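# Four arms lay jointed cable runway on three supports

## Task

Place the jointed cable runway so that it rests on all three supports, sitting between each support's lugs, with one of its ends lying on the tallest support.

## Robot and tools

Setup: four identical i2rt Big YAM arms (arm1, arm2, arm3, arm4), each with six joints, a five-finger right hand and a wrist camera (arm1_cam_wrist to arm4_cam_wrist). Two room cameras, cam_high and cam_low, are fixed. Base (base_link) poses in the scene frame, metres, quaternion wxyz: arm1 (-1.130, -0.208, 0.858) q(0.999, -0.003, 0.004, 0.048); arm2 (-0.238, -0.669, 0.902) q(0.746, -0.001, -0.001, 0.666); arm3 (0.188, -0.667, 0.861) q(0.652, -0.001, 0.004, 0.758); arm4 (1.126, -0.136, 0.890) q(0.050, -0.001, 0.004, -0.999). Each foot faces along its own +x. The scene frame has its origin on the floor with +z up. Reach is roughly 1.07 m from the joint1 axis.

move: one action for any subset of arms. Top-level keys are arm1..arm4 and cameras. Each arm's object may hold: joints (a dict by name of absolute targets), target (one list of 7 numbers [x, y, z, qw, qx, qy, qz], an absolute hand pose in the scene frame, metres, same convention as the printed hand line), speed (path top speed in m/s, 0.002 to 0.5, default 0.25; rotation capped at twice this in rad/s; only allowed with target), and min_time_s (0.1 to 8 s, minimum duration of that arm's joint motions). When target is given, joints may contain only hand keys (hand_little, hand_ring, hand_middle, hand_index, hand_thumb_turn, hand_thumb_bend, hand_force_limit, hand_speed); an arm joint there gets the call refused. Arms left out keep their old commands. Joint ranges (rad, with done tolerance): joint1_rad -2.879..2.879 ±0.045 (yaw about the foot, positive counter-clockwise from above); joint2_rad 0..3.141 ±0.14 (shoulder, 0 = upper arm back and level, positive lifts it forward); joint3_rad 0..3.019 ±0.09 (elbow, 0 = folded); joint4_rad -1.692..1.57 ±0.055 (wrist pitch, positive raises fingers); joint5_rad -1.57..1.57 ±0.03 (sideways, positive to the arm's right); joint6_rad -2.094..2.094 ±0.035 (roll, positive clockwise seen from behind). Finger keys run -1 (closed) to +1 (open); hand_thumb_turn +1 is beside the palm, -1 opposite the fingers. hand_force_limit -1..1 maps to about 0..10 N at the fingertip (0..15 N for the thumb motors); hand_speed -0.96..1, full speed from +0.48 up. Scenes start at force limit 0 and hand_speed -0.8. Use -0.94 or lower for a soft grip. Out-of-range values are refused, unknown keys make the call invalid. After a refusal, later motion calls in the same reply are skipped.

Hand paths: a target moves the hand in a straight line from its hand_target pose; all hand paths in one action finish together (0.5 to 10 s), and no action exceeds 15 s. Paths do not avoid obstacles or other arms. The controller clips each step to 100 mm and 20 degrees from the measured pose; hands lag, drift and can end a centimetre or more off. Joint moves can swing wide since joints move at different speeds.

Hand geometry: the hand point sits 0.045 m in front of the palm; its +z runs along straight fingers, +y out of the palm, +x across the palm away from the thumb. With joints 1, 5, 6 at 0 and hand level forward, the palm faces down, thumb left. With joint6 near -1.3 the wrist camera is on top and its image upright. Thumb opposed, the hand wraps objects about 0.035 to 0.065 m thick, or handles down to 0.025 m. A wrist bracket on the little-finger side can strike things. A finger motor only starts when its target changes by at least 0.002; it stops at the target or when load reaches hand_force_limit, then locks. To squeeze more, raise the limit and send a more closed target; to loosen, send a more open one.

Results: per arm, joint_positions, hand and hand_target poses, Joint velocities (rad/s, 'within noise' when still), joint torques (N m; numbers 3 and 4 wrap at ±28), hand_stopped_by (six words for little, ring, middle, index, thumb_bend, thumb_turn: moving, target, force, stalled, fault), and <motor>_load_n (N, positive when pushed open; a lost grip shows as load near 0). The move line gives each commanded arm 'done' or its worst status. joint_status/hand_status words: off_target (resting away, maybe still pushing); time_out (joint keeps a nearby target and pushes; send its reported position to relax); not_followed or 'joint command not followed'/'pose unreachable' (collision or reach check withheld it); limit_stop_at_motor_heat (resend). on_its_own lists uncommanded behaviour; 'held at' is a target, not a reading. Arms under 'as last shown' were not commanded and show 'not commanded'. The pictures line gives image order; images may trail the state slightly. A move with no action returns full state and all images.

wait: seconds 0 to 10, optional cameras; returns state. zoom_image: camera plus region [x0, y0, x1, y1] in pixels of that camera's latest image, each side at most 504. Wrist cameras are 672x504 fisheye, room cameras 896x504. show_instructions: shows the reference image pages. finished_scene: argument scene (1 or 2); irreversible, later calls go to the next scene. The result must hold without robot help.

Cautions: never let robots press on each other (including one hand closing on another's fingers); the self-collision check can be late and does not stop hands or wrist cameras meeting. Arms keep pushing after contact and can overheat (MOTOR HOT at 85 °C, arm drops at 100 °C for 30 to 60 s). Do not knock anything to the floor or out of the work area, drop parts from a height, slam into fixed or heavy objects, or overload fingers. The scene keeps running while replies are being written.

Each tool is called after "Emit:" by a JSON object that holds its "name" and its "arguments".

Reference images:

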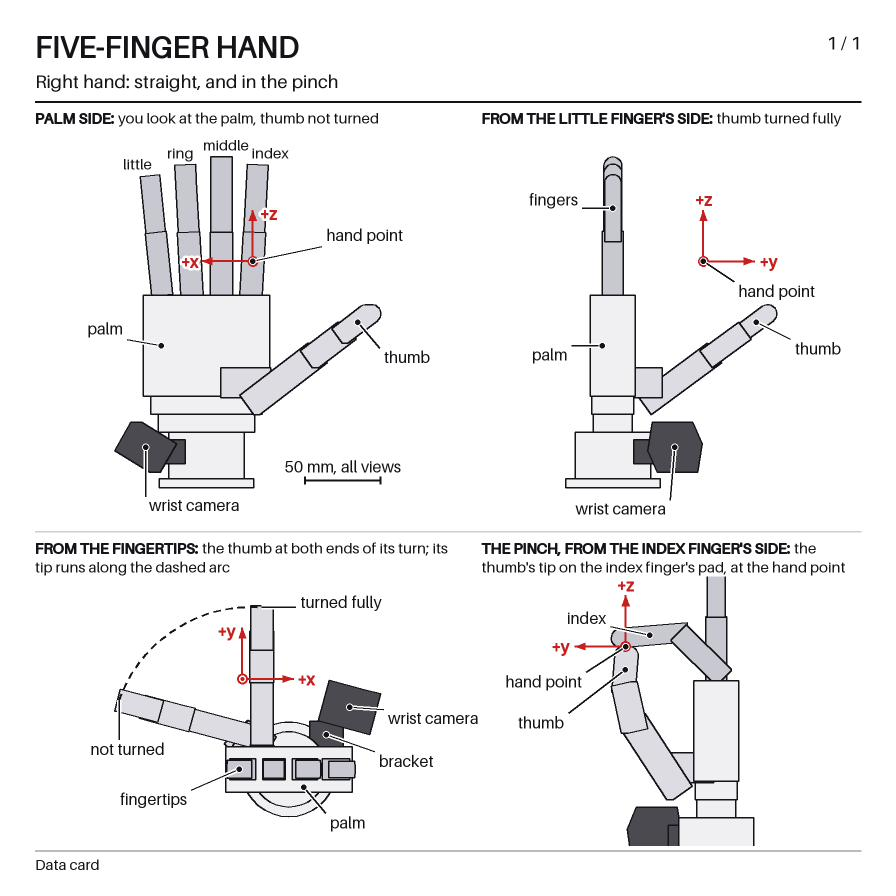

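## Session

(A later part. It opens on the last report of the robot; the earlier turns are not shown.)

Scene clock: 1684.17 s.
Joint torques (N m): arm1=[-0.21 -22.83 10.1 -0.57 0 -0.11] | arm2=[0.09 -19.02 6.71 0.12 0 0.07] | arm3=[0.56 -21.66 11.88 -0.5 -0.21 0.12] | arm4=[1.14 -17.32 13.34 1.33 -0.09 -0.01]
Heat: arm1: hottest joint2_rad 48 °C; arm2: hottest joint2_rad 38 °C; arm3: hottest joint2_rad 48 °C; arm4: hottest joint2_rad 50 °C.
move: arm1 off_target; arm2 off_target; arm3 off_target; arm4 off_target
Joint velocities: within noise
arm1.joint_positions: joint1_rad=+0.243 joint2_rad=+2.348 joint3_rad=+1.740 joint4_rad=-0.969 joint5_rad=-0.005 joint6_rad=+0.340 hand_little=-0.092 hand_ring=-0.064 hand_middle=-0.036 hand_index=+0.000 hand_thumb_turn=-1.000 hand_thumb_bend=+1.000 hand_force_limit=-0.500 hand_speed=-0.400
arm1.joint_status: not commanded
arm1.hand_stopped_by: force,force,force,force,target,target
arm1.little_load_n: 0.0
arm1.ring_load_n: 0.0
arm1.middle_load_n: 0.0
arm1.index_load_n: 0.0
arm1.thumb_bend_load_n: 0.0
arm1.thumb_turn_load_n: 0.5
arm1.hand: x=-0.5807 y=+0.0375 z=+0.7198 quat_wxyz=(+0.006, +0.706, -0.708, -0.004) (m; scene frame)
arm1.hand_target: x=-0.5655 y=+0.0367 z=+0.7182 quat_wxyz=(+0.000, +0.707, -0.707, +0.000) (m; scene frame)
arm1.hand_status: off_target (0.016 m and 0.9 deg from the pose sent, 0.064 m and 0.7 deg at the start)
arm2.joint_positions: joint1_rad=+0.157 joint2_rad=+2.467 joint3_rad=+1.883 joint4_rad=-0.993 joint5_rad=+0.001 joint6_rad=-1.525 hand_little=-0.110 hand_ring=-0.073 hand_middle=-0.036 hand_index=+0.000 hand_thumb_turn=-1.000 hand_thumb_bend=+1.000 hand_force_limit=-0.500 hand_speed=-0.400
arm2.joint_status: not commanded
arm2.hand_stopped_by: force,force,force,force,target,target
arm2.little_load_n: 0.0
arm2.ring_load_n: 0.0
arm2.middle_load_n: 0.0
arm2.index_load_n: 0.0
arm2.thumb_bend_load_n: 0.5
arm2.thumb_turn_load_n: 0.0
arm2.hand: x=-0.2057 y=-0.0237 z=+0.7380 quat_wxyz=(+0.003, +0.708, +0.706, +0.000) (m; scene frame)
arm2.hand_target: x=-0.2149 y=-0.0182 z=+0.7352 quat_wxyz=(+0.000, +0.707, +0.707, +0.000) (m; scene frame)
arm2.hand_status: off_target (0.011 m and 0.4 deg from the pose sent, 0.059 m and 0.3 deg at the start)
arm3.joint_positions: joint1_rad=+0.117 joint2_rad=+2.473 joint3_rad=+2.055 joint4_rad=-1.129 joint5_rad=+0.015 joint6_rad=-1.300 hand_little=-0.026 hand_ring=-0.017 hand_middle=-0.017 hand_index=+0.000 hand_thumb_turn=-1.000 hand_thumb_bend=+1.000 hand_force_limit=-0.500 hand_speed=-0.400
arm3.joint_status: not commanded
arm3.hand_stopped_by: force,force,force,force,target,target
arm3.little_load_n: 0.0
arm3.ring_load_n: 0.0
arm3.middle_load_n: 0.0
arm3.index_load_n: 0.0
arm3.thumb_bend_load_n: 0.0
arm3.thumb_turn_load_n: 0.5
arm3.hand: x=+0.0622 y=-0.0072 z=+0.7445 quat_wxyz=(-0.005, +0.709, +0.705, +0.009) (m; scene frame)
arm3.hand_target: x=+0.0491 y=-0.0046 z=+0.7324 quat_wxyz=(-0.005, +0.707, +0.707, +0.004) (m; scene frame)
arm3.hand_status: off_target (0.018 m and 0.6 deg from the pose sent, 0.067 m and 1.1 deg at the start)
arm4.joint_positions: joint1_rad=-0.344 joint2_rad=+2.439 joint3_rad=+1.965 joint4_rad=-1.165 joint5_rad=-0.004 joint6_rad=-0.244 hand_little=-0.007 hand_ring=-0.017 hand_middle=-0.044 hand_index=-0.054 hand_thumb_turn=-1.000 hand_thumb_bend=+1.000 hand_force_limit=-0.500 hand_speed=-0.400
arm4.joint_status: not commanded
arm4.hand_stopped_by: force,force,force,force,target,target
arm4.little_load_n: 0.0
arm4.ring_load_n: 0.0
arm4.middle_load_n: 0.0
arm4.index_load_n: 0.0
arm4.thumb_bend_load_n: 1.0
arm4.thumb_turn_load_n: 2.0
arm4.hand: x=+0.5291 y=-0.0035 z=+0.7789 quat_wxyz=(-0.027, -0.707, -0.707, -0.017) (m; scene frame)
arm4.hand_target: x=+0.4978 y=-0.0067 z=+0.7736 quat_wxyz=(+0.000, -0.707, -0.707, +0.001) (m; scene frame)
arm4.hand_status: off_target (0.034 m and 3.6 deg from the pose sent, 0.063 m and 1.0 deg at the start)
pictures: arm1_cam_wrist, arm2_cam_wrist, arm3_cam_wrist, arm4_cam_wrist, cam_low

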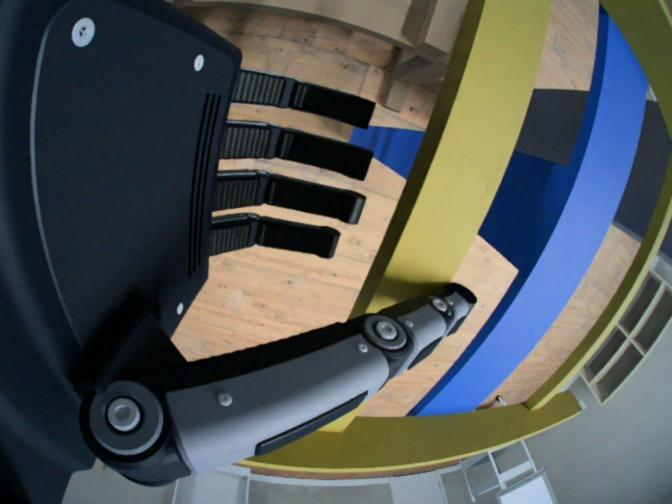

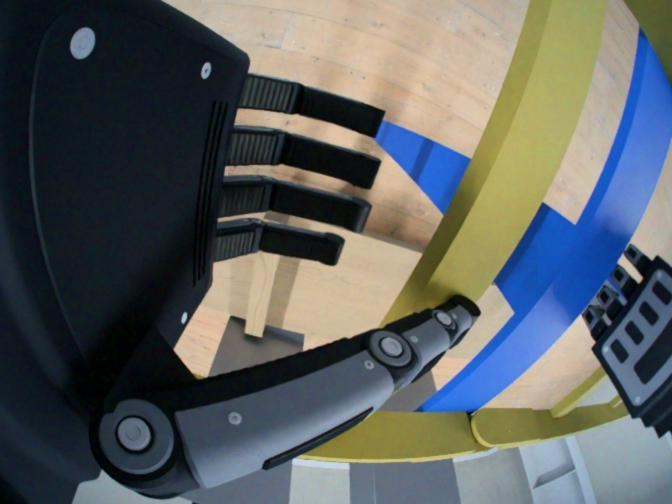

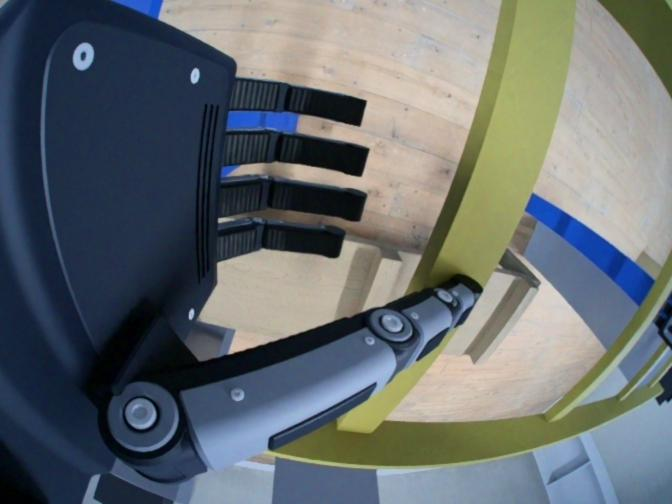

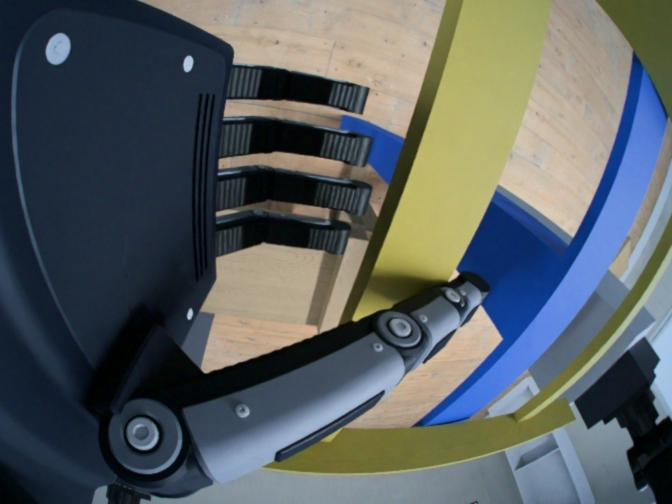

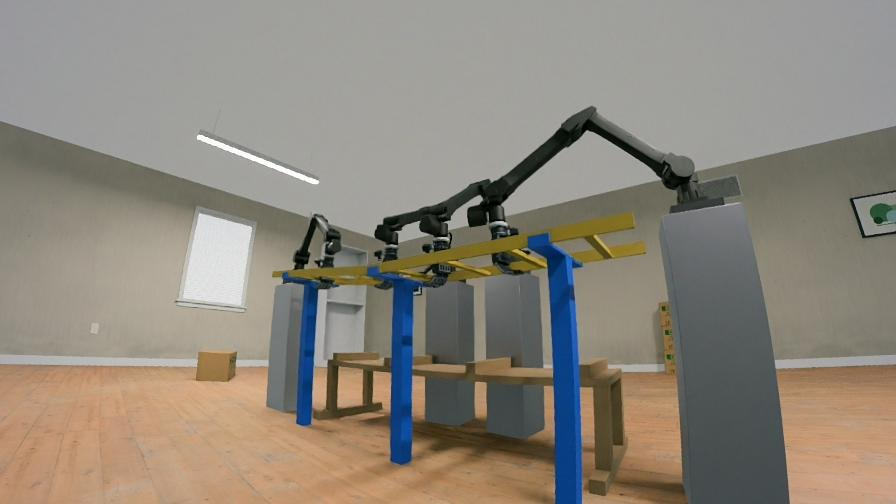

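Emit:
{"name": "move", "arguments": {"arm1": {"joints":{"hand_thumb_turn":1,"hand_speed":0}}, "arm2": {"joints":{"hand_thumb_turn":1,"hand_speed":0}}, "arm3": {"joints":{"hand_thumb_turn":1,"hand_speed":0}}, "arm4": {"joints":{"hand_thumb_turn":1,"hand_speed":0}}}}

Emit:
{"name": "move", "arguments": {"arm1": {"target":[-0.550,0.037,0.725,0.0,0.7071,-0.7071,0.0],"speed":0.06}, "arm2": {"target":[-0.225,-0.018,0.738,0.0,0.707,0.707,0.0],"speed":0.06}, "arm3": {"target":[0.040,-0.004,0.736,-0.004,0.707,0.707,0.004],"speed":0.06}, "arm4": {"target":[0.485,-0.010,0.778,0.0,0.7071,0.7071,0.0],"speed":0.06}, "cameras": ["arm1_cam_wrist","arm2_cam_wrist","arm3_cam_wrist","arm4_cam_wrist","cam_low"]}}

Scene clock: 1704.47 s.
Joint torques (N m): arm1=[-0.5 -23.18 9.73 0.18 -0.05 0.07] | arm2=[-0.38 -18.84 6.64 -0.28 0.07 0.01] | arm3=[0.62 -22.83 11.69 -0.32 -0.08 0.11] | arm4=[1.03 -19.25 11.07 0.58 -0.07 -0.04]
Heat: arm1: hottest joint2_rad 48 °C; arm2: hottest joint2_rad 37 °C; arm3: hottest joint2_rad 47 °C; arm4: hottest joint2_rad 48 °C.
move: arm1 done; arm2 done; arm3 done; arm4 done
Joint velocities: arm1=[within noise] | arm2=[within noise] | arm3=[within noise] | arm4=[-0.005 -0.015 -0.002 -0.046 0.095 0.022]
arm1.joint_positions: joint1_rad=+0.233 joint2_rad=+2.350 joint3_rad=+1.745 joint4_rad=-0.986 joint5_rad=-0.005 joint6_rad=+0.321 hand_little=-0.092 hand_ring=-0.064 hand_middle=-0.036 hand_index=+0.000 hand_thumb_turn=+1.000 hand_thumb_bend=+1.000 hand_force_limit=-0.500 hand_speed=+0.000
arm1.joint_status: all done
arm1.hand_stopped_by: force,force,force,force,target,target
arm1.little_load_n: 0.0
arm1.ring_load_n: 0.0
arm1.middle_load_n: 0.0
arm1.index_load_n: 0.0
arm1.thumb_bend_load_n: 0.0
arm1.thumb_turn_load_n: 0.0
arm1.hand: x=-0.5813 y=+0.0299 z=+0.7208 quat_wxyz=(+0.012, +0.710, -0.705, -0.007) (m; scene frame)
arm1.hand_target: x=-0.5655 y=+0.0367 z=+0.7182 quat_wxyz=(+0.000, +0.707, -0.707, +0.000) (m; scene frame)
arm1.hand_status: not commanded
arm2.joint_positions: joint1_rad=+0.161 joint2_rad=+2.467 joint3_rad=+1.883 joint4_rad=-0.993 joint5_rad=-0.001 joint6_rad=-1.522 hand_little=-0.110 hand_ring=-0.073 hand_middle=-0.036 hand_index=+0.000 hand_thumb_turn=+1.000 hand_thumb_bend=+1.000 hand_force_limit=-0.500 hand_speed=+0.000
arm2.joint_status: all done
arm2.hand_stopped_by: force,force,force,force,target,target
arm2.little_load_n: 0.0
arm2.ring_load_n: 0.0
arm2.middle_load_n: 0.0
arm2.index_load_n: 0.0
arm2.thumb_bend_load_n: 0.0
arm2.thumb_turn_load_n: 0.0
arm2.hand: x=-0.2089 y=-0.0239 z=+0.7377 quat_wxyz=(+0.003, +0.708, +0.706, -0.001) (m; scene frame)
arm2.hand_target: x=-0.2150 y=-0.0183 z=+0.7351 quat_wxyz=(+0.000, +0.707, +0.707, +0.000) (m; scene frame)
arm2.hand_status: not commanded
arm3.joint_positions: joint1_rad=+0.117 joint2_rad=+2.485 joint3_rad=+2.058 joint4_rad=-1.129 joint5_rad=+0.011 joint6_rad=-1.299 hand_little=-0.026 hand_ring=-0.017 hand_middle=-0.017 hand_index=+0.000 hand_thumb_turn=+1.000 hand_thumb_bend=+1.000 hand_force_limit=-0.500 hand_speed=+0.000
arm3.joint_status: all done
arm3.hand_stopped_by: force,force,force,force,target,target
arm3.little_load_n: 0.0
arm3.ring_load_n: 0.0
arm3.middle_load_n: 0.0
arm3.index_load_n: 0.0
arm3.thumb_bend_load_n: -0.5
arm3.thumb_turn_load_n: 0.0
arm3.hand: x=+0.0619 y=-0.0092 z=+0.7375 quat_wxyz=(-0.002, +0.709, +0.705, +0.005) (m; scene frame)
arm3.hand_target: x=+0.0492 y=-0.0046 z=+0.7323 quat_wxyz=(-0.005, +0.707, +0.707, +0.004) (m; scene frame)
arm3.hand_status: not commanded
arm4.joint_positions: joint1_rad=-0.342 joint2_rad=+2.462 joint3_rad=+1.992 joint4_rad=-1.145 joint5_rad=-0.005 joint6_rad=-0.240 hand_little=-0.007 hand_ring=-0.017 hand_middle=-0.044 hand_index=-0.054 hand_thumb_turn=+1.000 hand_thumb_bend=+1.000 hand_force_limit=-0.500 hand_speed=+0.000
arm4.joint_status: all done
arm4.hand_stopped_by: force,force,force,force,target,target
arm4.little_load_n: 0.0
arm4.ring_load_n: 0.0
arm4.middle_load_n: 0.5
arm4.index_load_n: 0.0
arm4.thumb_bend_load_n: 0.0
arm4.thumb_turn_load_n: 0.0
arm4.hand: x=+0.5177 y=-0.0023 z=+0.7707 quat_wxyz=(-0.017, -0.707, -0.707, -0.011) (m; scene frame)
arm4.hand_target: x=+0.4980 y=-0.0067 z=+0.7735 quat_wxyz=(+0.000, -0.707, -0.707, +0.001) (m; scene frame)
arm4.hand_status: not commanded
pictures: none

Scene clock: 1705.57 s.
Joint torques (N m): arm1=[0.15 -23 10.19 -0.73 -0.08 0.01] | arm2=[-0.26 -18.84 6.74 -0.31 0.09 -0.02] | arm3=[0.62 -23 12.27 -0.55 -0.09 0.1] | arm4=[0.85 -20.07 12.19 -0.23 -0.05 -0.05]
Heat: arm1: hottest joint2_rad 48 °C; arm2: hottest joint2_rad 37 °C; arm3: hottest joint2_rad 47 °C; arm4: hottest joint2_rad 49 °C.
move: arm1 off_target; arm2 done; arm3 off_target; arm4 off_target
Joint velocities: within noise
arm1.joint_positions: joint1_rad=+0.233 joint2_rad=+2.373 joint3_rad=+1.810 joint4_rad=-1.011 joint5_rad=-0.005 joint6_rad=+0.321 hand_little=-0.092 hand_ring=-0.064 hand_middle=-0.036 hand_index=+0.000 hand_thumb_turn=+1.000 hand_thumb_bend=+1.000 hand_force_limit=-0.500 hand_speed=+0.000
arm1.joint_status: not commanded
arm1.hand_stopped_by: force,force,force,force,target,target
arm1.little_load_n: 0.0
arm1.ring_load_n: 0.0
arm1.middle_load_n: 0.0
arm1.index_load_n: 0.0
arm1.thumb_bend_load_n: -0.5
arm1.thumb_turn_load_n: 0.0
arm1.hand: x=-0.5640 y=+0.0359 z=+0.7258 quat_wxyz=(+0.005, +0.710, -0.705, -0.003) (m; scene frame)
arm1.hand_target: x=-0.5503 y=+0.0368 z=+0.7252 quat_wxyz=(-0.001, +0.707, -0.707, +0.000) (m; scene frame)
arm1.hand_status: off_target (0.014 m and 0.8 deg from the pose sent, 0.032 m and 1.7 deg at the start)
arm2.joint_positions: joint1_rad=+0.177 joint2_rad=+2.467 joint3_rad=+1.883 joint4_rad=-0.993 joint5_rad=-0.001 joint6_rad=-1.509 hand_little=-0.110 hand_ring=-0.073 hand_middle=-0.036 hand_index=+0.000 hand_thumb_turn=+1.000 hand_thumb_bend=+1.000 hand_force_limit=-0.500 hand_speed=+0.000
arm2.joint_status: not commanded
arm2.hand_stopped_by: force,force,force,force,target,target
arm2.little_load_n: 0.0
arm2.ring_load_n: 0.0
arm2.middle_load_n: 0.0
arm2.index_load_n: 0.0
arm2.thumb_bend_load_n: 0.0
arm2.thumb_turn_load_n: 0.0
arm2.hand: x=-0.2200 y=-0.0243 z=+0.7376 quat_wxyz=(+0.003, +0.707, +0.708, -0.001) (m; scene frame)
arm2.hand_target: x=-0.2251 y=-0.0182 z=+0.7381 quat_wxyz=(+0.000, +0.707, +0.707, +0.000) (m; scene frame)
arm2.hand_status: done (0.008 m and 0.4 deg from the pose sent, 0.017 m and 0.4 deg at the start)
arm3.joint_positions: joint1_rad=+0.131 joint2_rad=+2.486 joint3_rad=+2.069 joint4_rad=-1.141 joint5_rad=+0.011 joint6_rad=-1.288 hand_little=-0.026 hand_ring=-0.017 hand_middle=-0.017 hand_index=+0.000 hand_thumb_turn=+1.000 hand_thumb_bend=+1.000 hand_force_limit=-0.500 hand_speed=+0.000
arm3.joint_status: not commanded
arm3.hand_stopped_by: force,force,force,force,target,target
arm3.little_load_n: 0.0
arm3.ring_load_n: 0.0
arm3.middle_load_n: 0.0
arm3.index_load_n: 0.0
arm3.thumb_bend_load_n: 0.0
arm3.thumb_turn_load_n: 0.0
arm3.hand: x=+0.0522 y=-0.0106 z=+0.7407 quat_wxyz=(-0.001, +0.708, +0.706, +0.004) (m; scene frame)
arm3.hand_target: x=+0.0401 y=-0.0046 z=+0.7361 quat_wxyz=(-0.005, +0.707, +0.707, +0.004) (m; scene frame)
arm3.hand_status: off_target (0.015 m and 0.4 deg from the pose sent, 0.023 m and 0.4 deg at the start)
arm4.joint_positions: joint1_rad=-0.333 joint2_rad=+2.483 joint3_rad=+2.048 joint4_rad=-1.164 joint5_rad=-0.006 joint6_rad=-0.231 hand_little=-0.007 hand_ring=-0.017 hand_middle=-0.044 hand_index=-0.054 hand_thumb_turn=+1.000 hand_thumb_bend=+1.000 hand_force_limit=-0.500 hand_speed=+0.000
arm4.joint_status: not commanded
arm4.hand_stopped_by: force,force,force,force,target,target
arm4.little_load_n: 0.0
arm4.ring_load_n: 0.0
arm4.middle_load_n: 0.0
arm4.index_load_n: 0.0
arm4.thumb_bend_load_n: 0.0
arm4.thumb_turn_load_n: 0.0
arm4.hand: x=+0.5028 y=-0.0051 z=+0.7741 quat_wxyz=(-0.010, -0.707, -0.707, -0.007) (m; scene frame)
arm4.hand_target: x=+0.4857 y=-0.0103 z=+0.7783 quat_wxyz=(+0.001, -0.707, -0.707, +0.001) (m; scene frame)
arm4.hand_status: off_target (0.019 m and 1.4 deg from the pose sent, 0.034 m and 2.3 deg at the start)
pictures: arm1_cam_wrist, arm2_cam_wrist, arm3_cam_wrist, arm4_cam_wrist, cam_low

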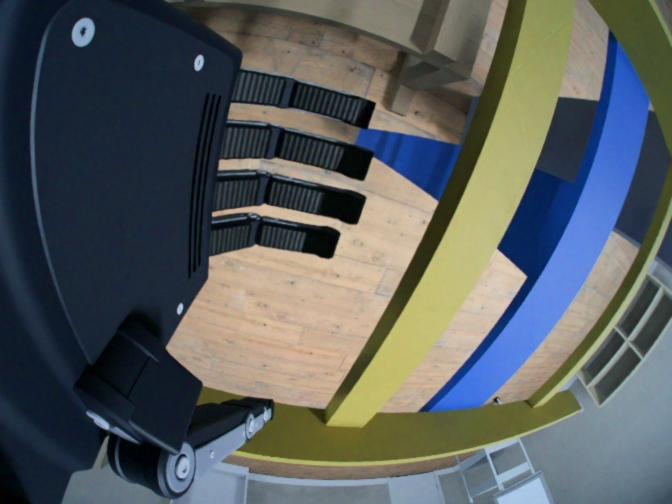

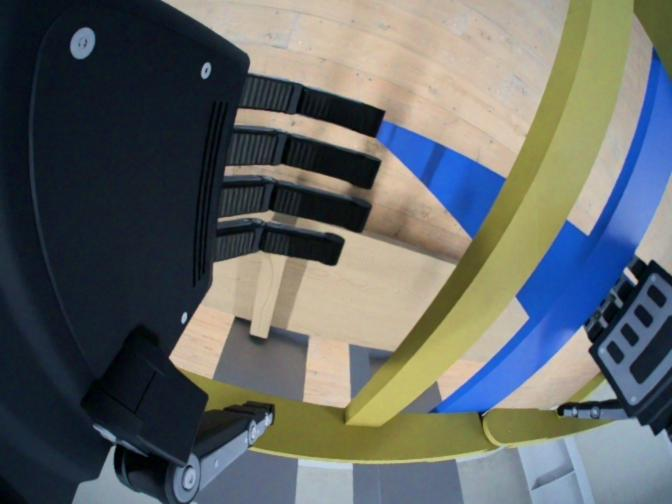

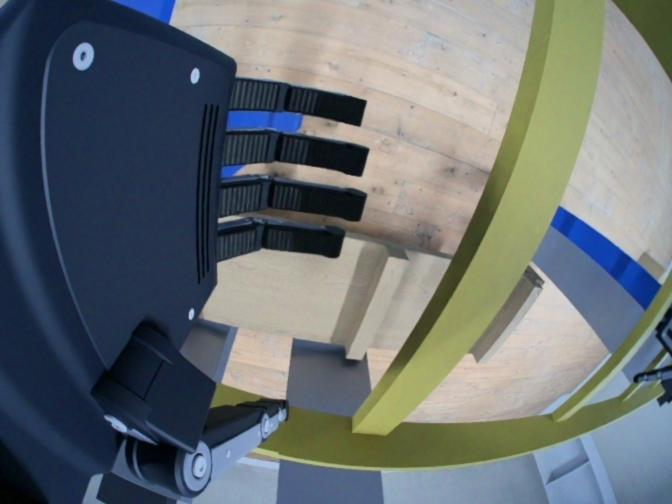

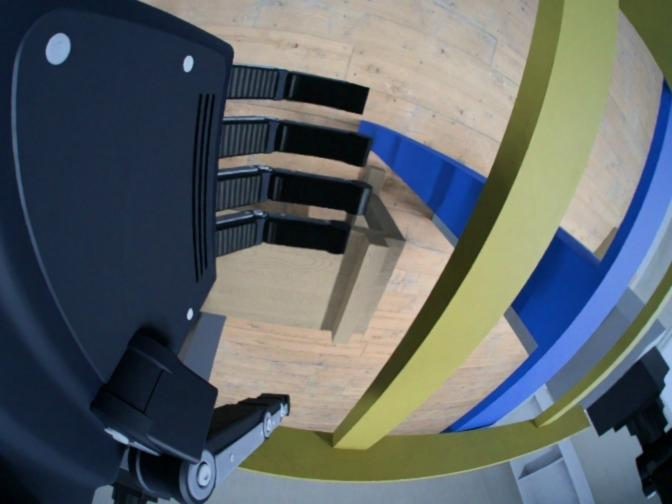

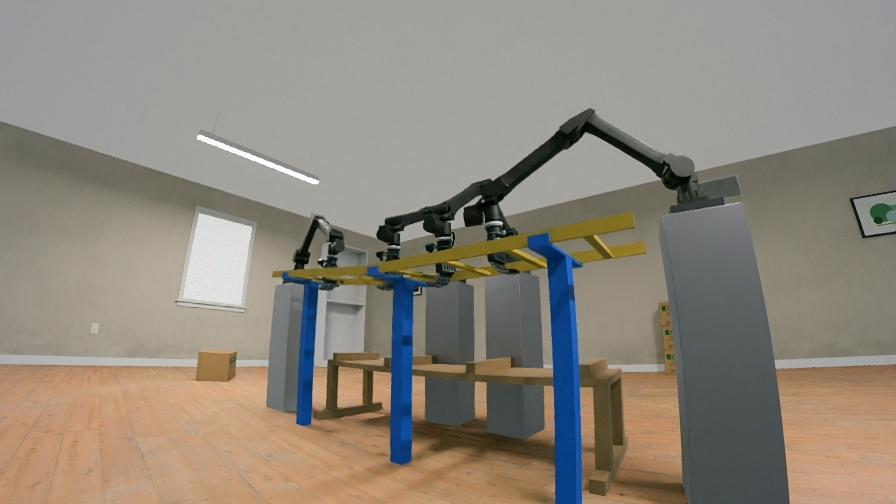

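Emit:
{"name": "move", "arguments": {"arm1": {"target":[-0.550,0.030,0.93,0.0,0.7071,-0.7071,0.0],"speed":0.12}, "arm2": {"target":[-0.225,-0.014,0.93,0.0,0.707,0.707,0.0],"speed":0.12}, "arm3": {"target":[0.042,-0.004,0.93,0,0.707,0.707,0],"speed":0.12}, "arm4": {"target":[0.485,-0.005,0.97,0.0,0.7071,0.7071,0.0],"speed":0.12}, "cameras": ["arm1_cam_wrist","arm2_cam_wrist","arm3_cam_wrist","arm4_cam_wrist","cam_low","cam_high"]}}

Scene clock: 1717.80 s.
Joint torques (N m): arm1=[-0.15 -26.23 11.52 -0.76 -0.05 -0.13] | arm2=[0.03 -21.25 9.55 -0.44 0.06 -0.01] | arm3=[0.15 -24.76 13.48 -0.58 -0.14 0.1] | arm4=[0.26 -22.36 13.41 -0.39 -0.03 -0.15]
Heat: arm1: hottest joint2_rad 46 °C; arm2: hottest joint2_rad 37 °C; arm3: hottest joint2_rad 47 °C; arm4: hottest joint3_rad 50 °C.
move: arm1 off_target; arm2 off_target; arm3 off_target; arm4 off_target
Joint velocities: within noise
arm1.joint_positions: joint1_rad=+0.225 joint2_rad=+2.190 joint3_rad=+1.965 joint4_rad=-1.397 joint5_rad=-0.005 joint6_rad=+0.321 hand_little=-0.092 hand_ring=-0.064 hand_middle=-0.036 hand_index=+0.000 hand_thumb_turn=+1.000 hand_thumb_bend=+1.000 hand_force_limit=-0.500 hand_speed=+0.000
arm1.joint_status: not commanded
arm1.hand_stopped_by: force,force,force,force,target,target
arm1.little_load_n: 0.0
arm1.ring_load_n: 0.0
arm1.middle_load_n: 0.0
arm1.index_load_n: 0.0
arm1.thumb_bend_load_n: 0.0
arm1.thumb_turn_load_n: 0.0
arm1.hand: x=-0.5681 y=+0.0299 z=+0.9019 quat_wxyz=(+0.026, +0.706, -0.707, -0.014) (m; scene frame)
arm1.hand_target: x=-0.5513 y=+0.0296 z=+0.9301 quat_wxyz=(+0.000, +0.707, -0.707, +0.000) (m; scene frame)
arm1.hand_status: off_target (0.033 m and 3.4 deg from the pose sent, 0.205 m and 0.8 deg at the start)
arm2.joint_positions: joint1_rad=+0.177 joint2_rad=+2.278 joint3_rad=+1.979 joint4_rad=-1.335 joint5_rad=-0.001 joint6_rad=-1.509 hand_little=-0.110 hand_ring=-0.073 hand_middle=-0.036 hand_index=+0.000 hand_thumb_turn=+1.000 hand_thumb_bend=+1.000 hand_force_limit=-0.500 hand_speed=+0.000
arm2.joint_status: not commanded
arm2.hand_stopped_by: force,force,force,force,target,target
arm2.little_load_n: 0.0
arm2.ring_load_n: 0.0
arm2.middle_load_n: 0.0
arm2.index_load_n: 0.0
arm2.thumb_bend_load_n: 0.0
arm2.thumb_turn_load_n: 0.0
arm2.hand: x=-0.2199 y=-0.0335 z=+0.8985 quat_wxyz=(+0.024, +0.706, +0.707, -0.020) (m; scene frame)
arm2.hand_target: x=-0.2250 y=-0.0154 z=+0.9302 quat_wxyz=(+0.000, +0.707, +0.707, +0.000) (m; scene frame)
arm2.hand_status: off_target (0.037 m and 3.6 deg from the pose sent, 0.193 m and 0.4 deg at the start)
arm3.joint_positions: joint1_rad=+0.131 joint2_rad=+2.354 joint3_rad=+2.298 joint4_rad=-1.538 joint5_rad=+0.008 joint6_rad=-1.288 hand_little=-0.026 hand_ring=-0.017 hand_middle=-0.017 hand_index=+0.000 hand_thumb_turn=+1.000 hand_thumb_bend=+1.000 hand_force_limit=-0.500 hand_speed=+0.000
arm3.joint_status: not commanded
arm3.hand_stopped_by: force,force,force,force,target,target
arm3.little_load_n: 0.0
arm3.ring_load_n: 0.0
arm3.middle_load_n: 0.0
arm3.index_load_n: 0.0
arm3.thumb_bend_load_n: 0.0
arm3.thumb_turn_load_n: 0.0
arm3.hand: x=+0.0531 y=-0.0128 z=+0.9189 quat_wxyz=(+0.014, +0.708, +0.706, -0.006) (m; scene frame)
arm3.hand_target: x=+0.0421 y=-0.0047 z=+0.9301 quat_wxyz=(-0.001, +0.707, +0.707, +0.000) (m; scene frame)
arm3.hand_status: off_target (0.018 m and 1.7 deg from the pose sent, 0.190 m and 0.5 deg at the start)
arm4.joint_positions: joint1_rad=-0.333 joint2_rad=+2.375 joint3_rad=+2.280 joint4_rad=-1.549 joint5_rad=-0.006 joint6_rad=-0.231 hand_little=-0.007 hand_ring=-0.017 hand_middle=-0.044 hand_index=-0.054 hand_thumb_turn=+1.000 hand_thumb_bend=+1.000 hand_force_limit=-0.500 hand_speed=+0.000
arm4.joint_status: not commanded
arm4.hand_stopped_by: force,force,force,force,target,target
arm4.little_load_n: 0.0
arm4.ring_load_n: 0.0
arm4.middle_load_n: 0.0
arm4.index_load_n: 0.0
arm4.thumb_bend_load_n: 0.0
arm4.thumb_turn_load_n: 0.0
arm4.hand: x=+0.5025 y=-0.0061 z=+0.9383 quat_wxyz=(-0.029, -0.707, -0.706, -0.019) (m; scene frame)
arm4.hand_target: x=+0.4868 y=-0.0053 z=+0.9702 quat_wxyz=(+0.000, -0.707, -0.707, +0.000) (m; scene frame)
arm4.hand_status: off_target (0.036 m and 3.9 deg from the pose sent, 0.197 m and 1.4 deg at the start)
pictures: arm1_cam_wrist, arm2_cam_wrist, arm3_cam_wrist, arm4_cam_wrist, cam_high, cam_low

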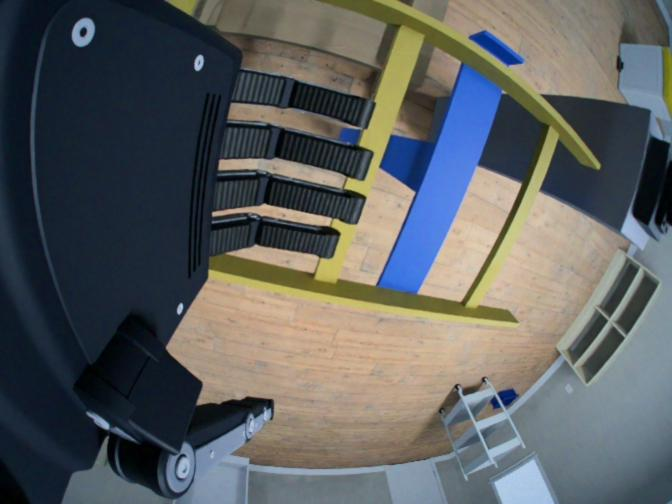

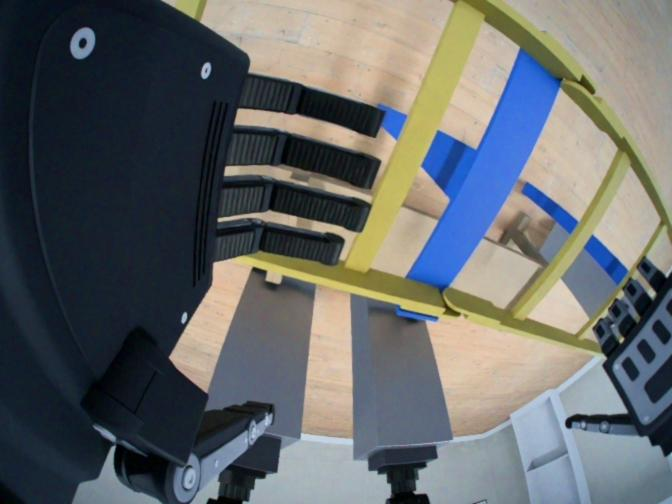

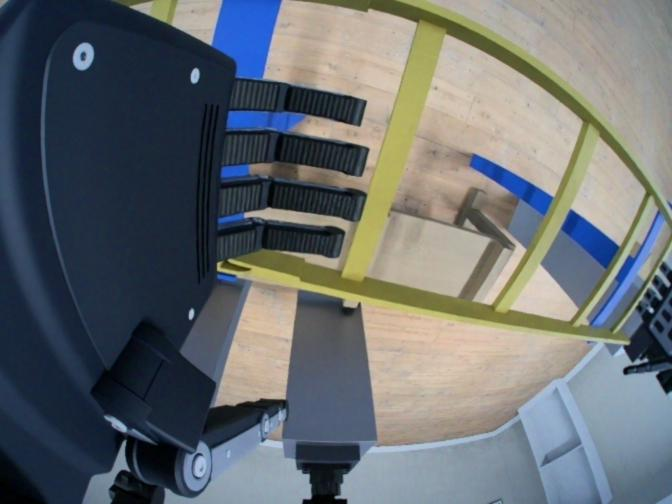

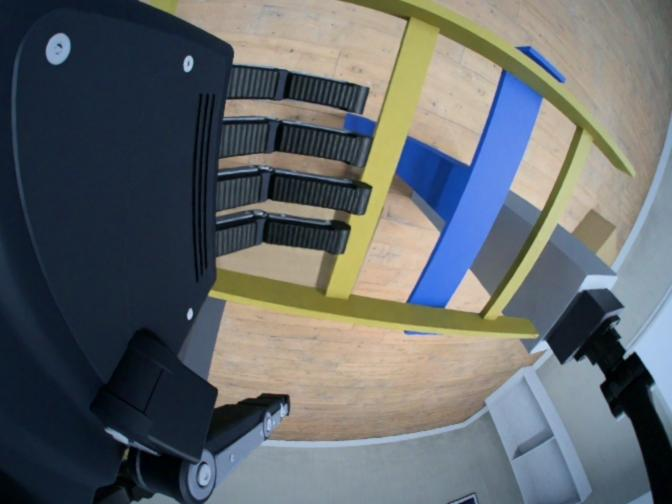

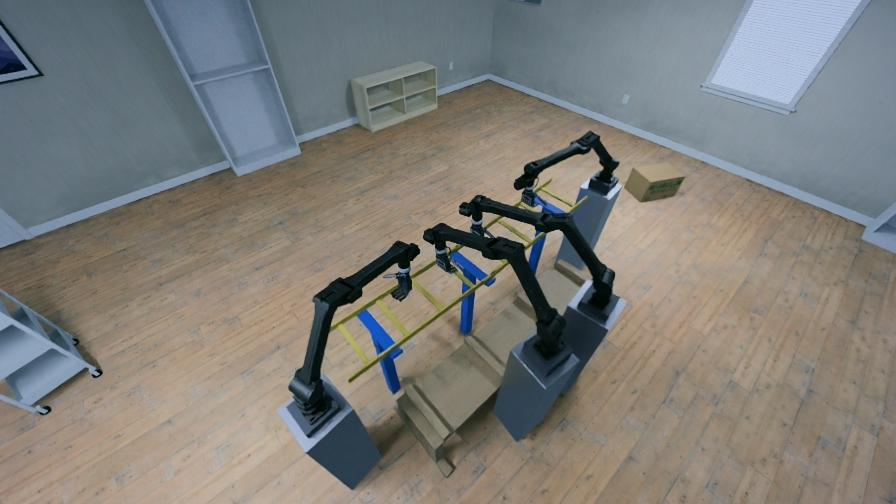

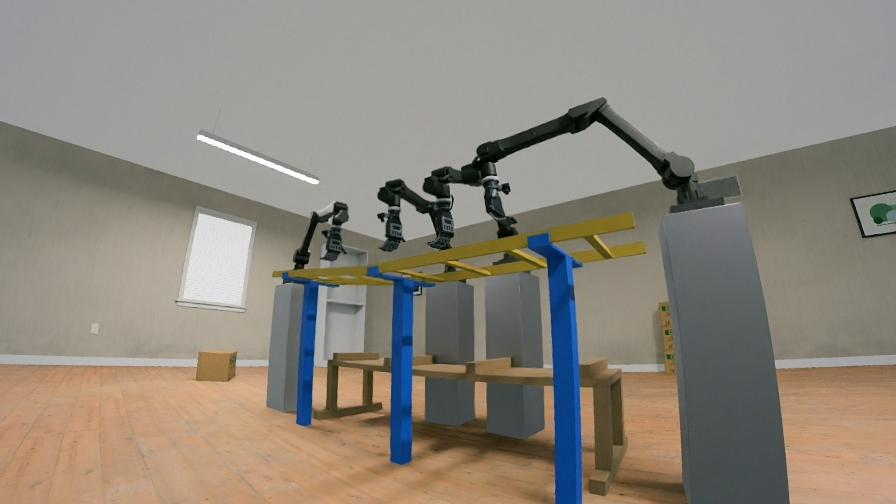

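Emit:
{"name": "zoom_image", "arguments": {"camera": "arm1_cam_wrist", "region": [330, 220, 500, 340]}}

Emit:
{"name": "zoom_image", "arguments": {"camera": "arm1_cam_wrist", "region": [420, 0, 580, 120]}}

Emit:
{"name": "zoom_image", "arguments": {"camera": "arm4_cam_wrist", "region": [360, 240, 530, 360]}}

Emit:
{"name": "zoom_image", "arguments": {"camera": "arm4_cam_wrist", "region": [460, 10, 620, 130]}}

Emit:
{"name": "zoom_image", "arguments": {"camera": "arm2_cam_wrist", "region": [360, 220, 530, 340]}}

Emit:
{"name": "zoom_image", "arguments": {"camera": "cam_low", "region": [500, 210, 620, 280]}}

Emit:
{"name": "zoom_image", "arguments": {"camera": "cam_low", "region": [350, 240, 450, 300]}}

Emit:
{"name": "zoom_image", "arguments": {"camera": "cam_low", "region": [260, 250, 350, 300]}}

Scaled by 2.965 from the camera's 672x504 image, which has a finer 960x720 frame.

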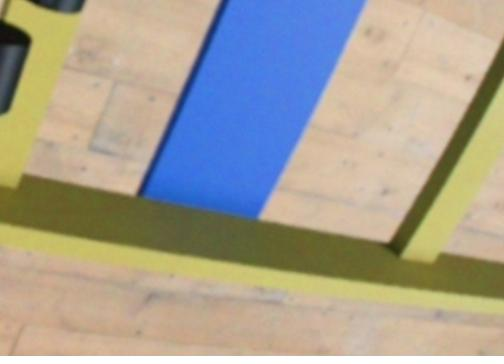

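Scaled by 3.150 from the camera's 672x504 image, which has a finer 960x720 frame.

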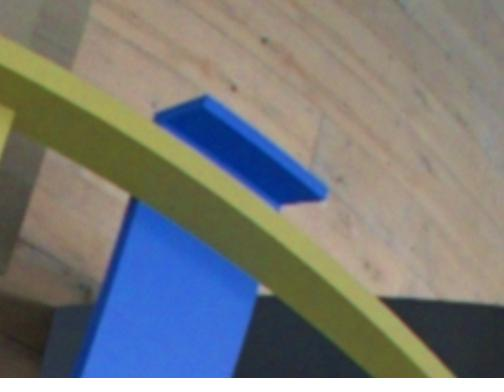

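Scaled by 2.965 from the camera's 672x504 image, which has a finer 960x720 frame.

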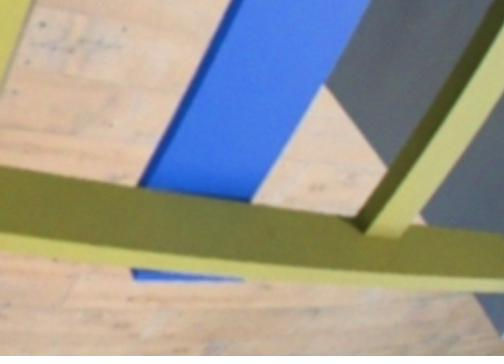

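Scaled by 3.150 from the camera's 672x504 image, which has a finer 960x720 frame.

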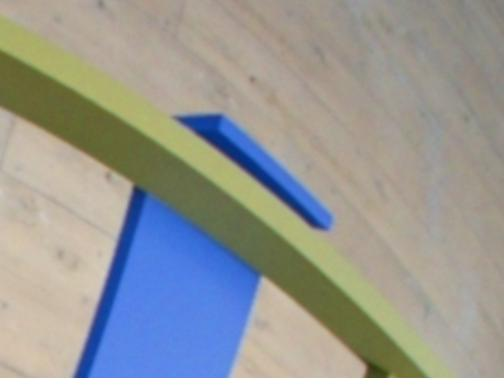

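Scaled by 2.965 from the camera's 672x504 image, which has a finer 960x720 frame.

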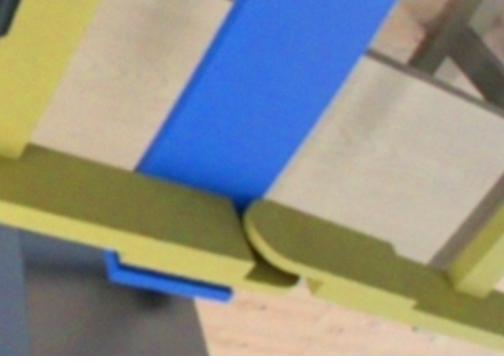

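Scaled by 4.200.

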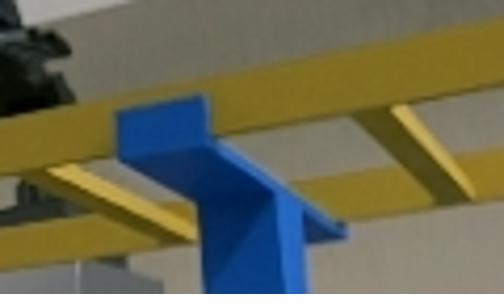

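Scaled by 5.040.

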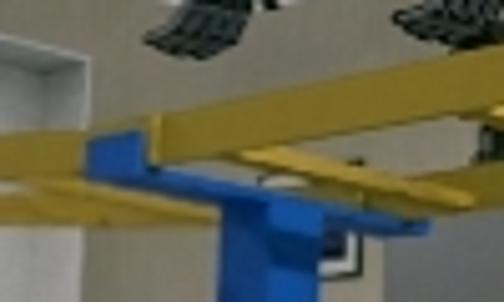

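Scaled by 5.600.

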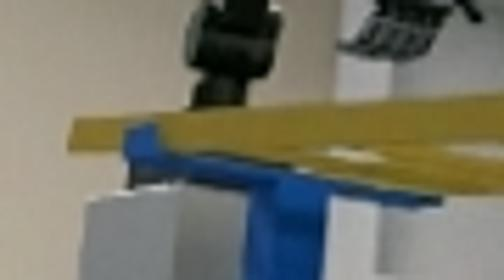

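Emit:
{"name": "finished_scene", "arguments": {"scene": 1}}

The scene is finished: the task was done.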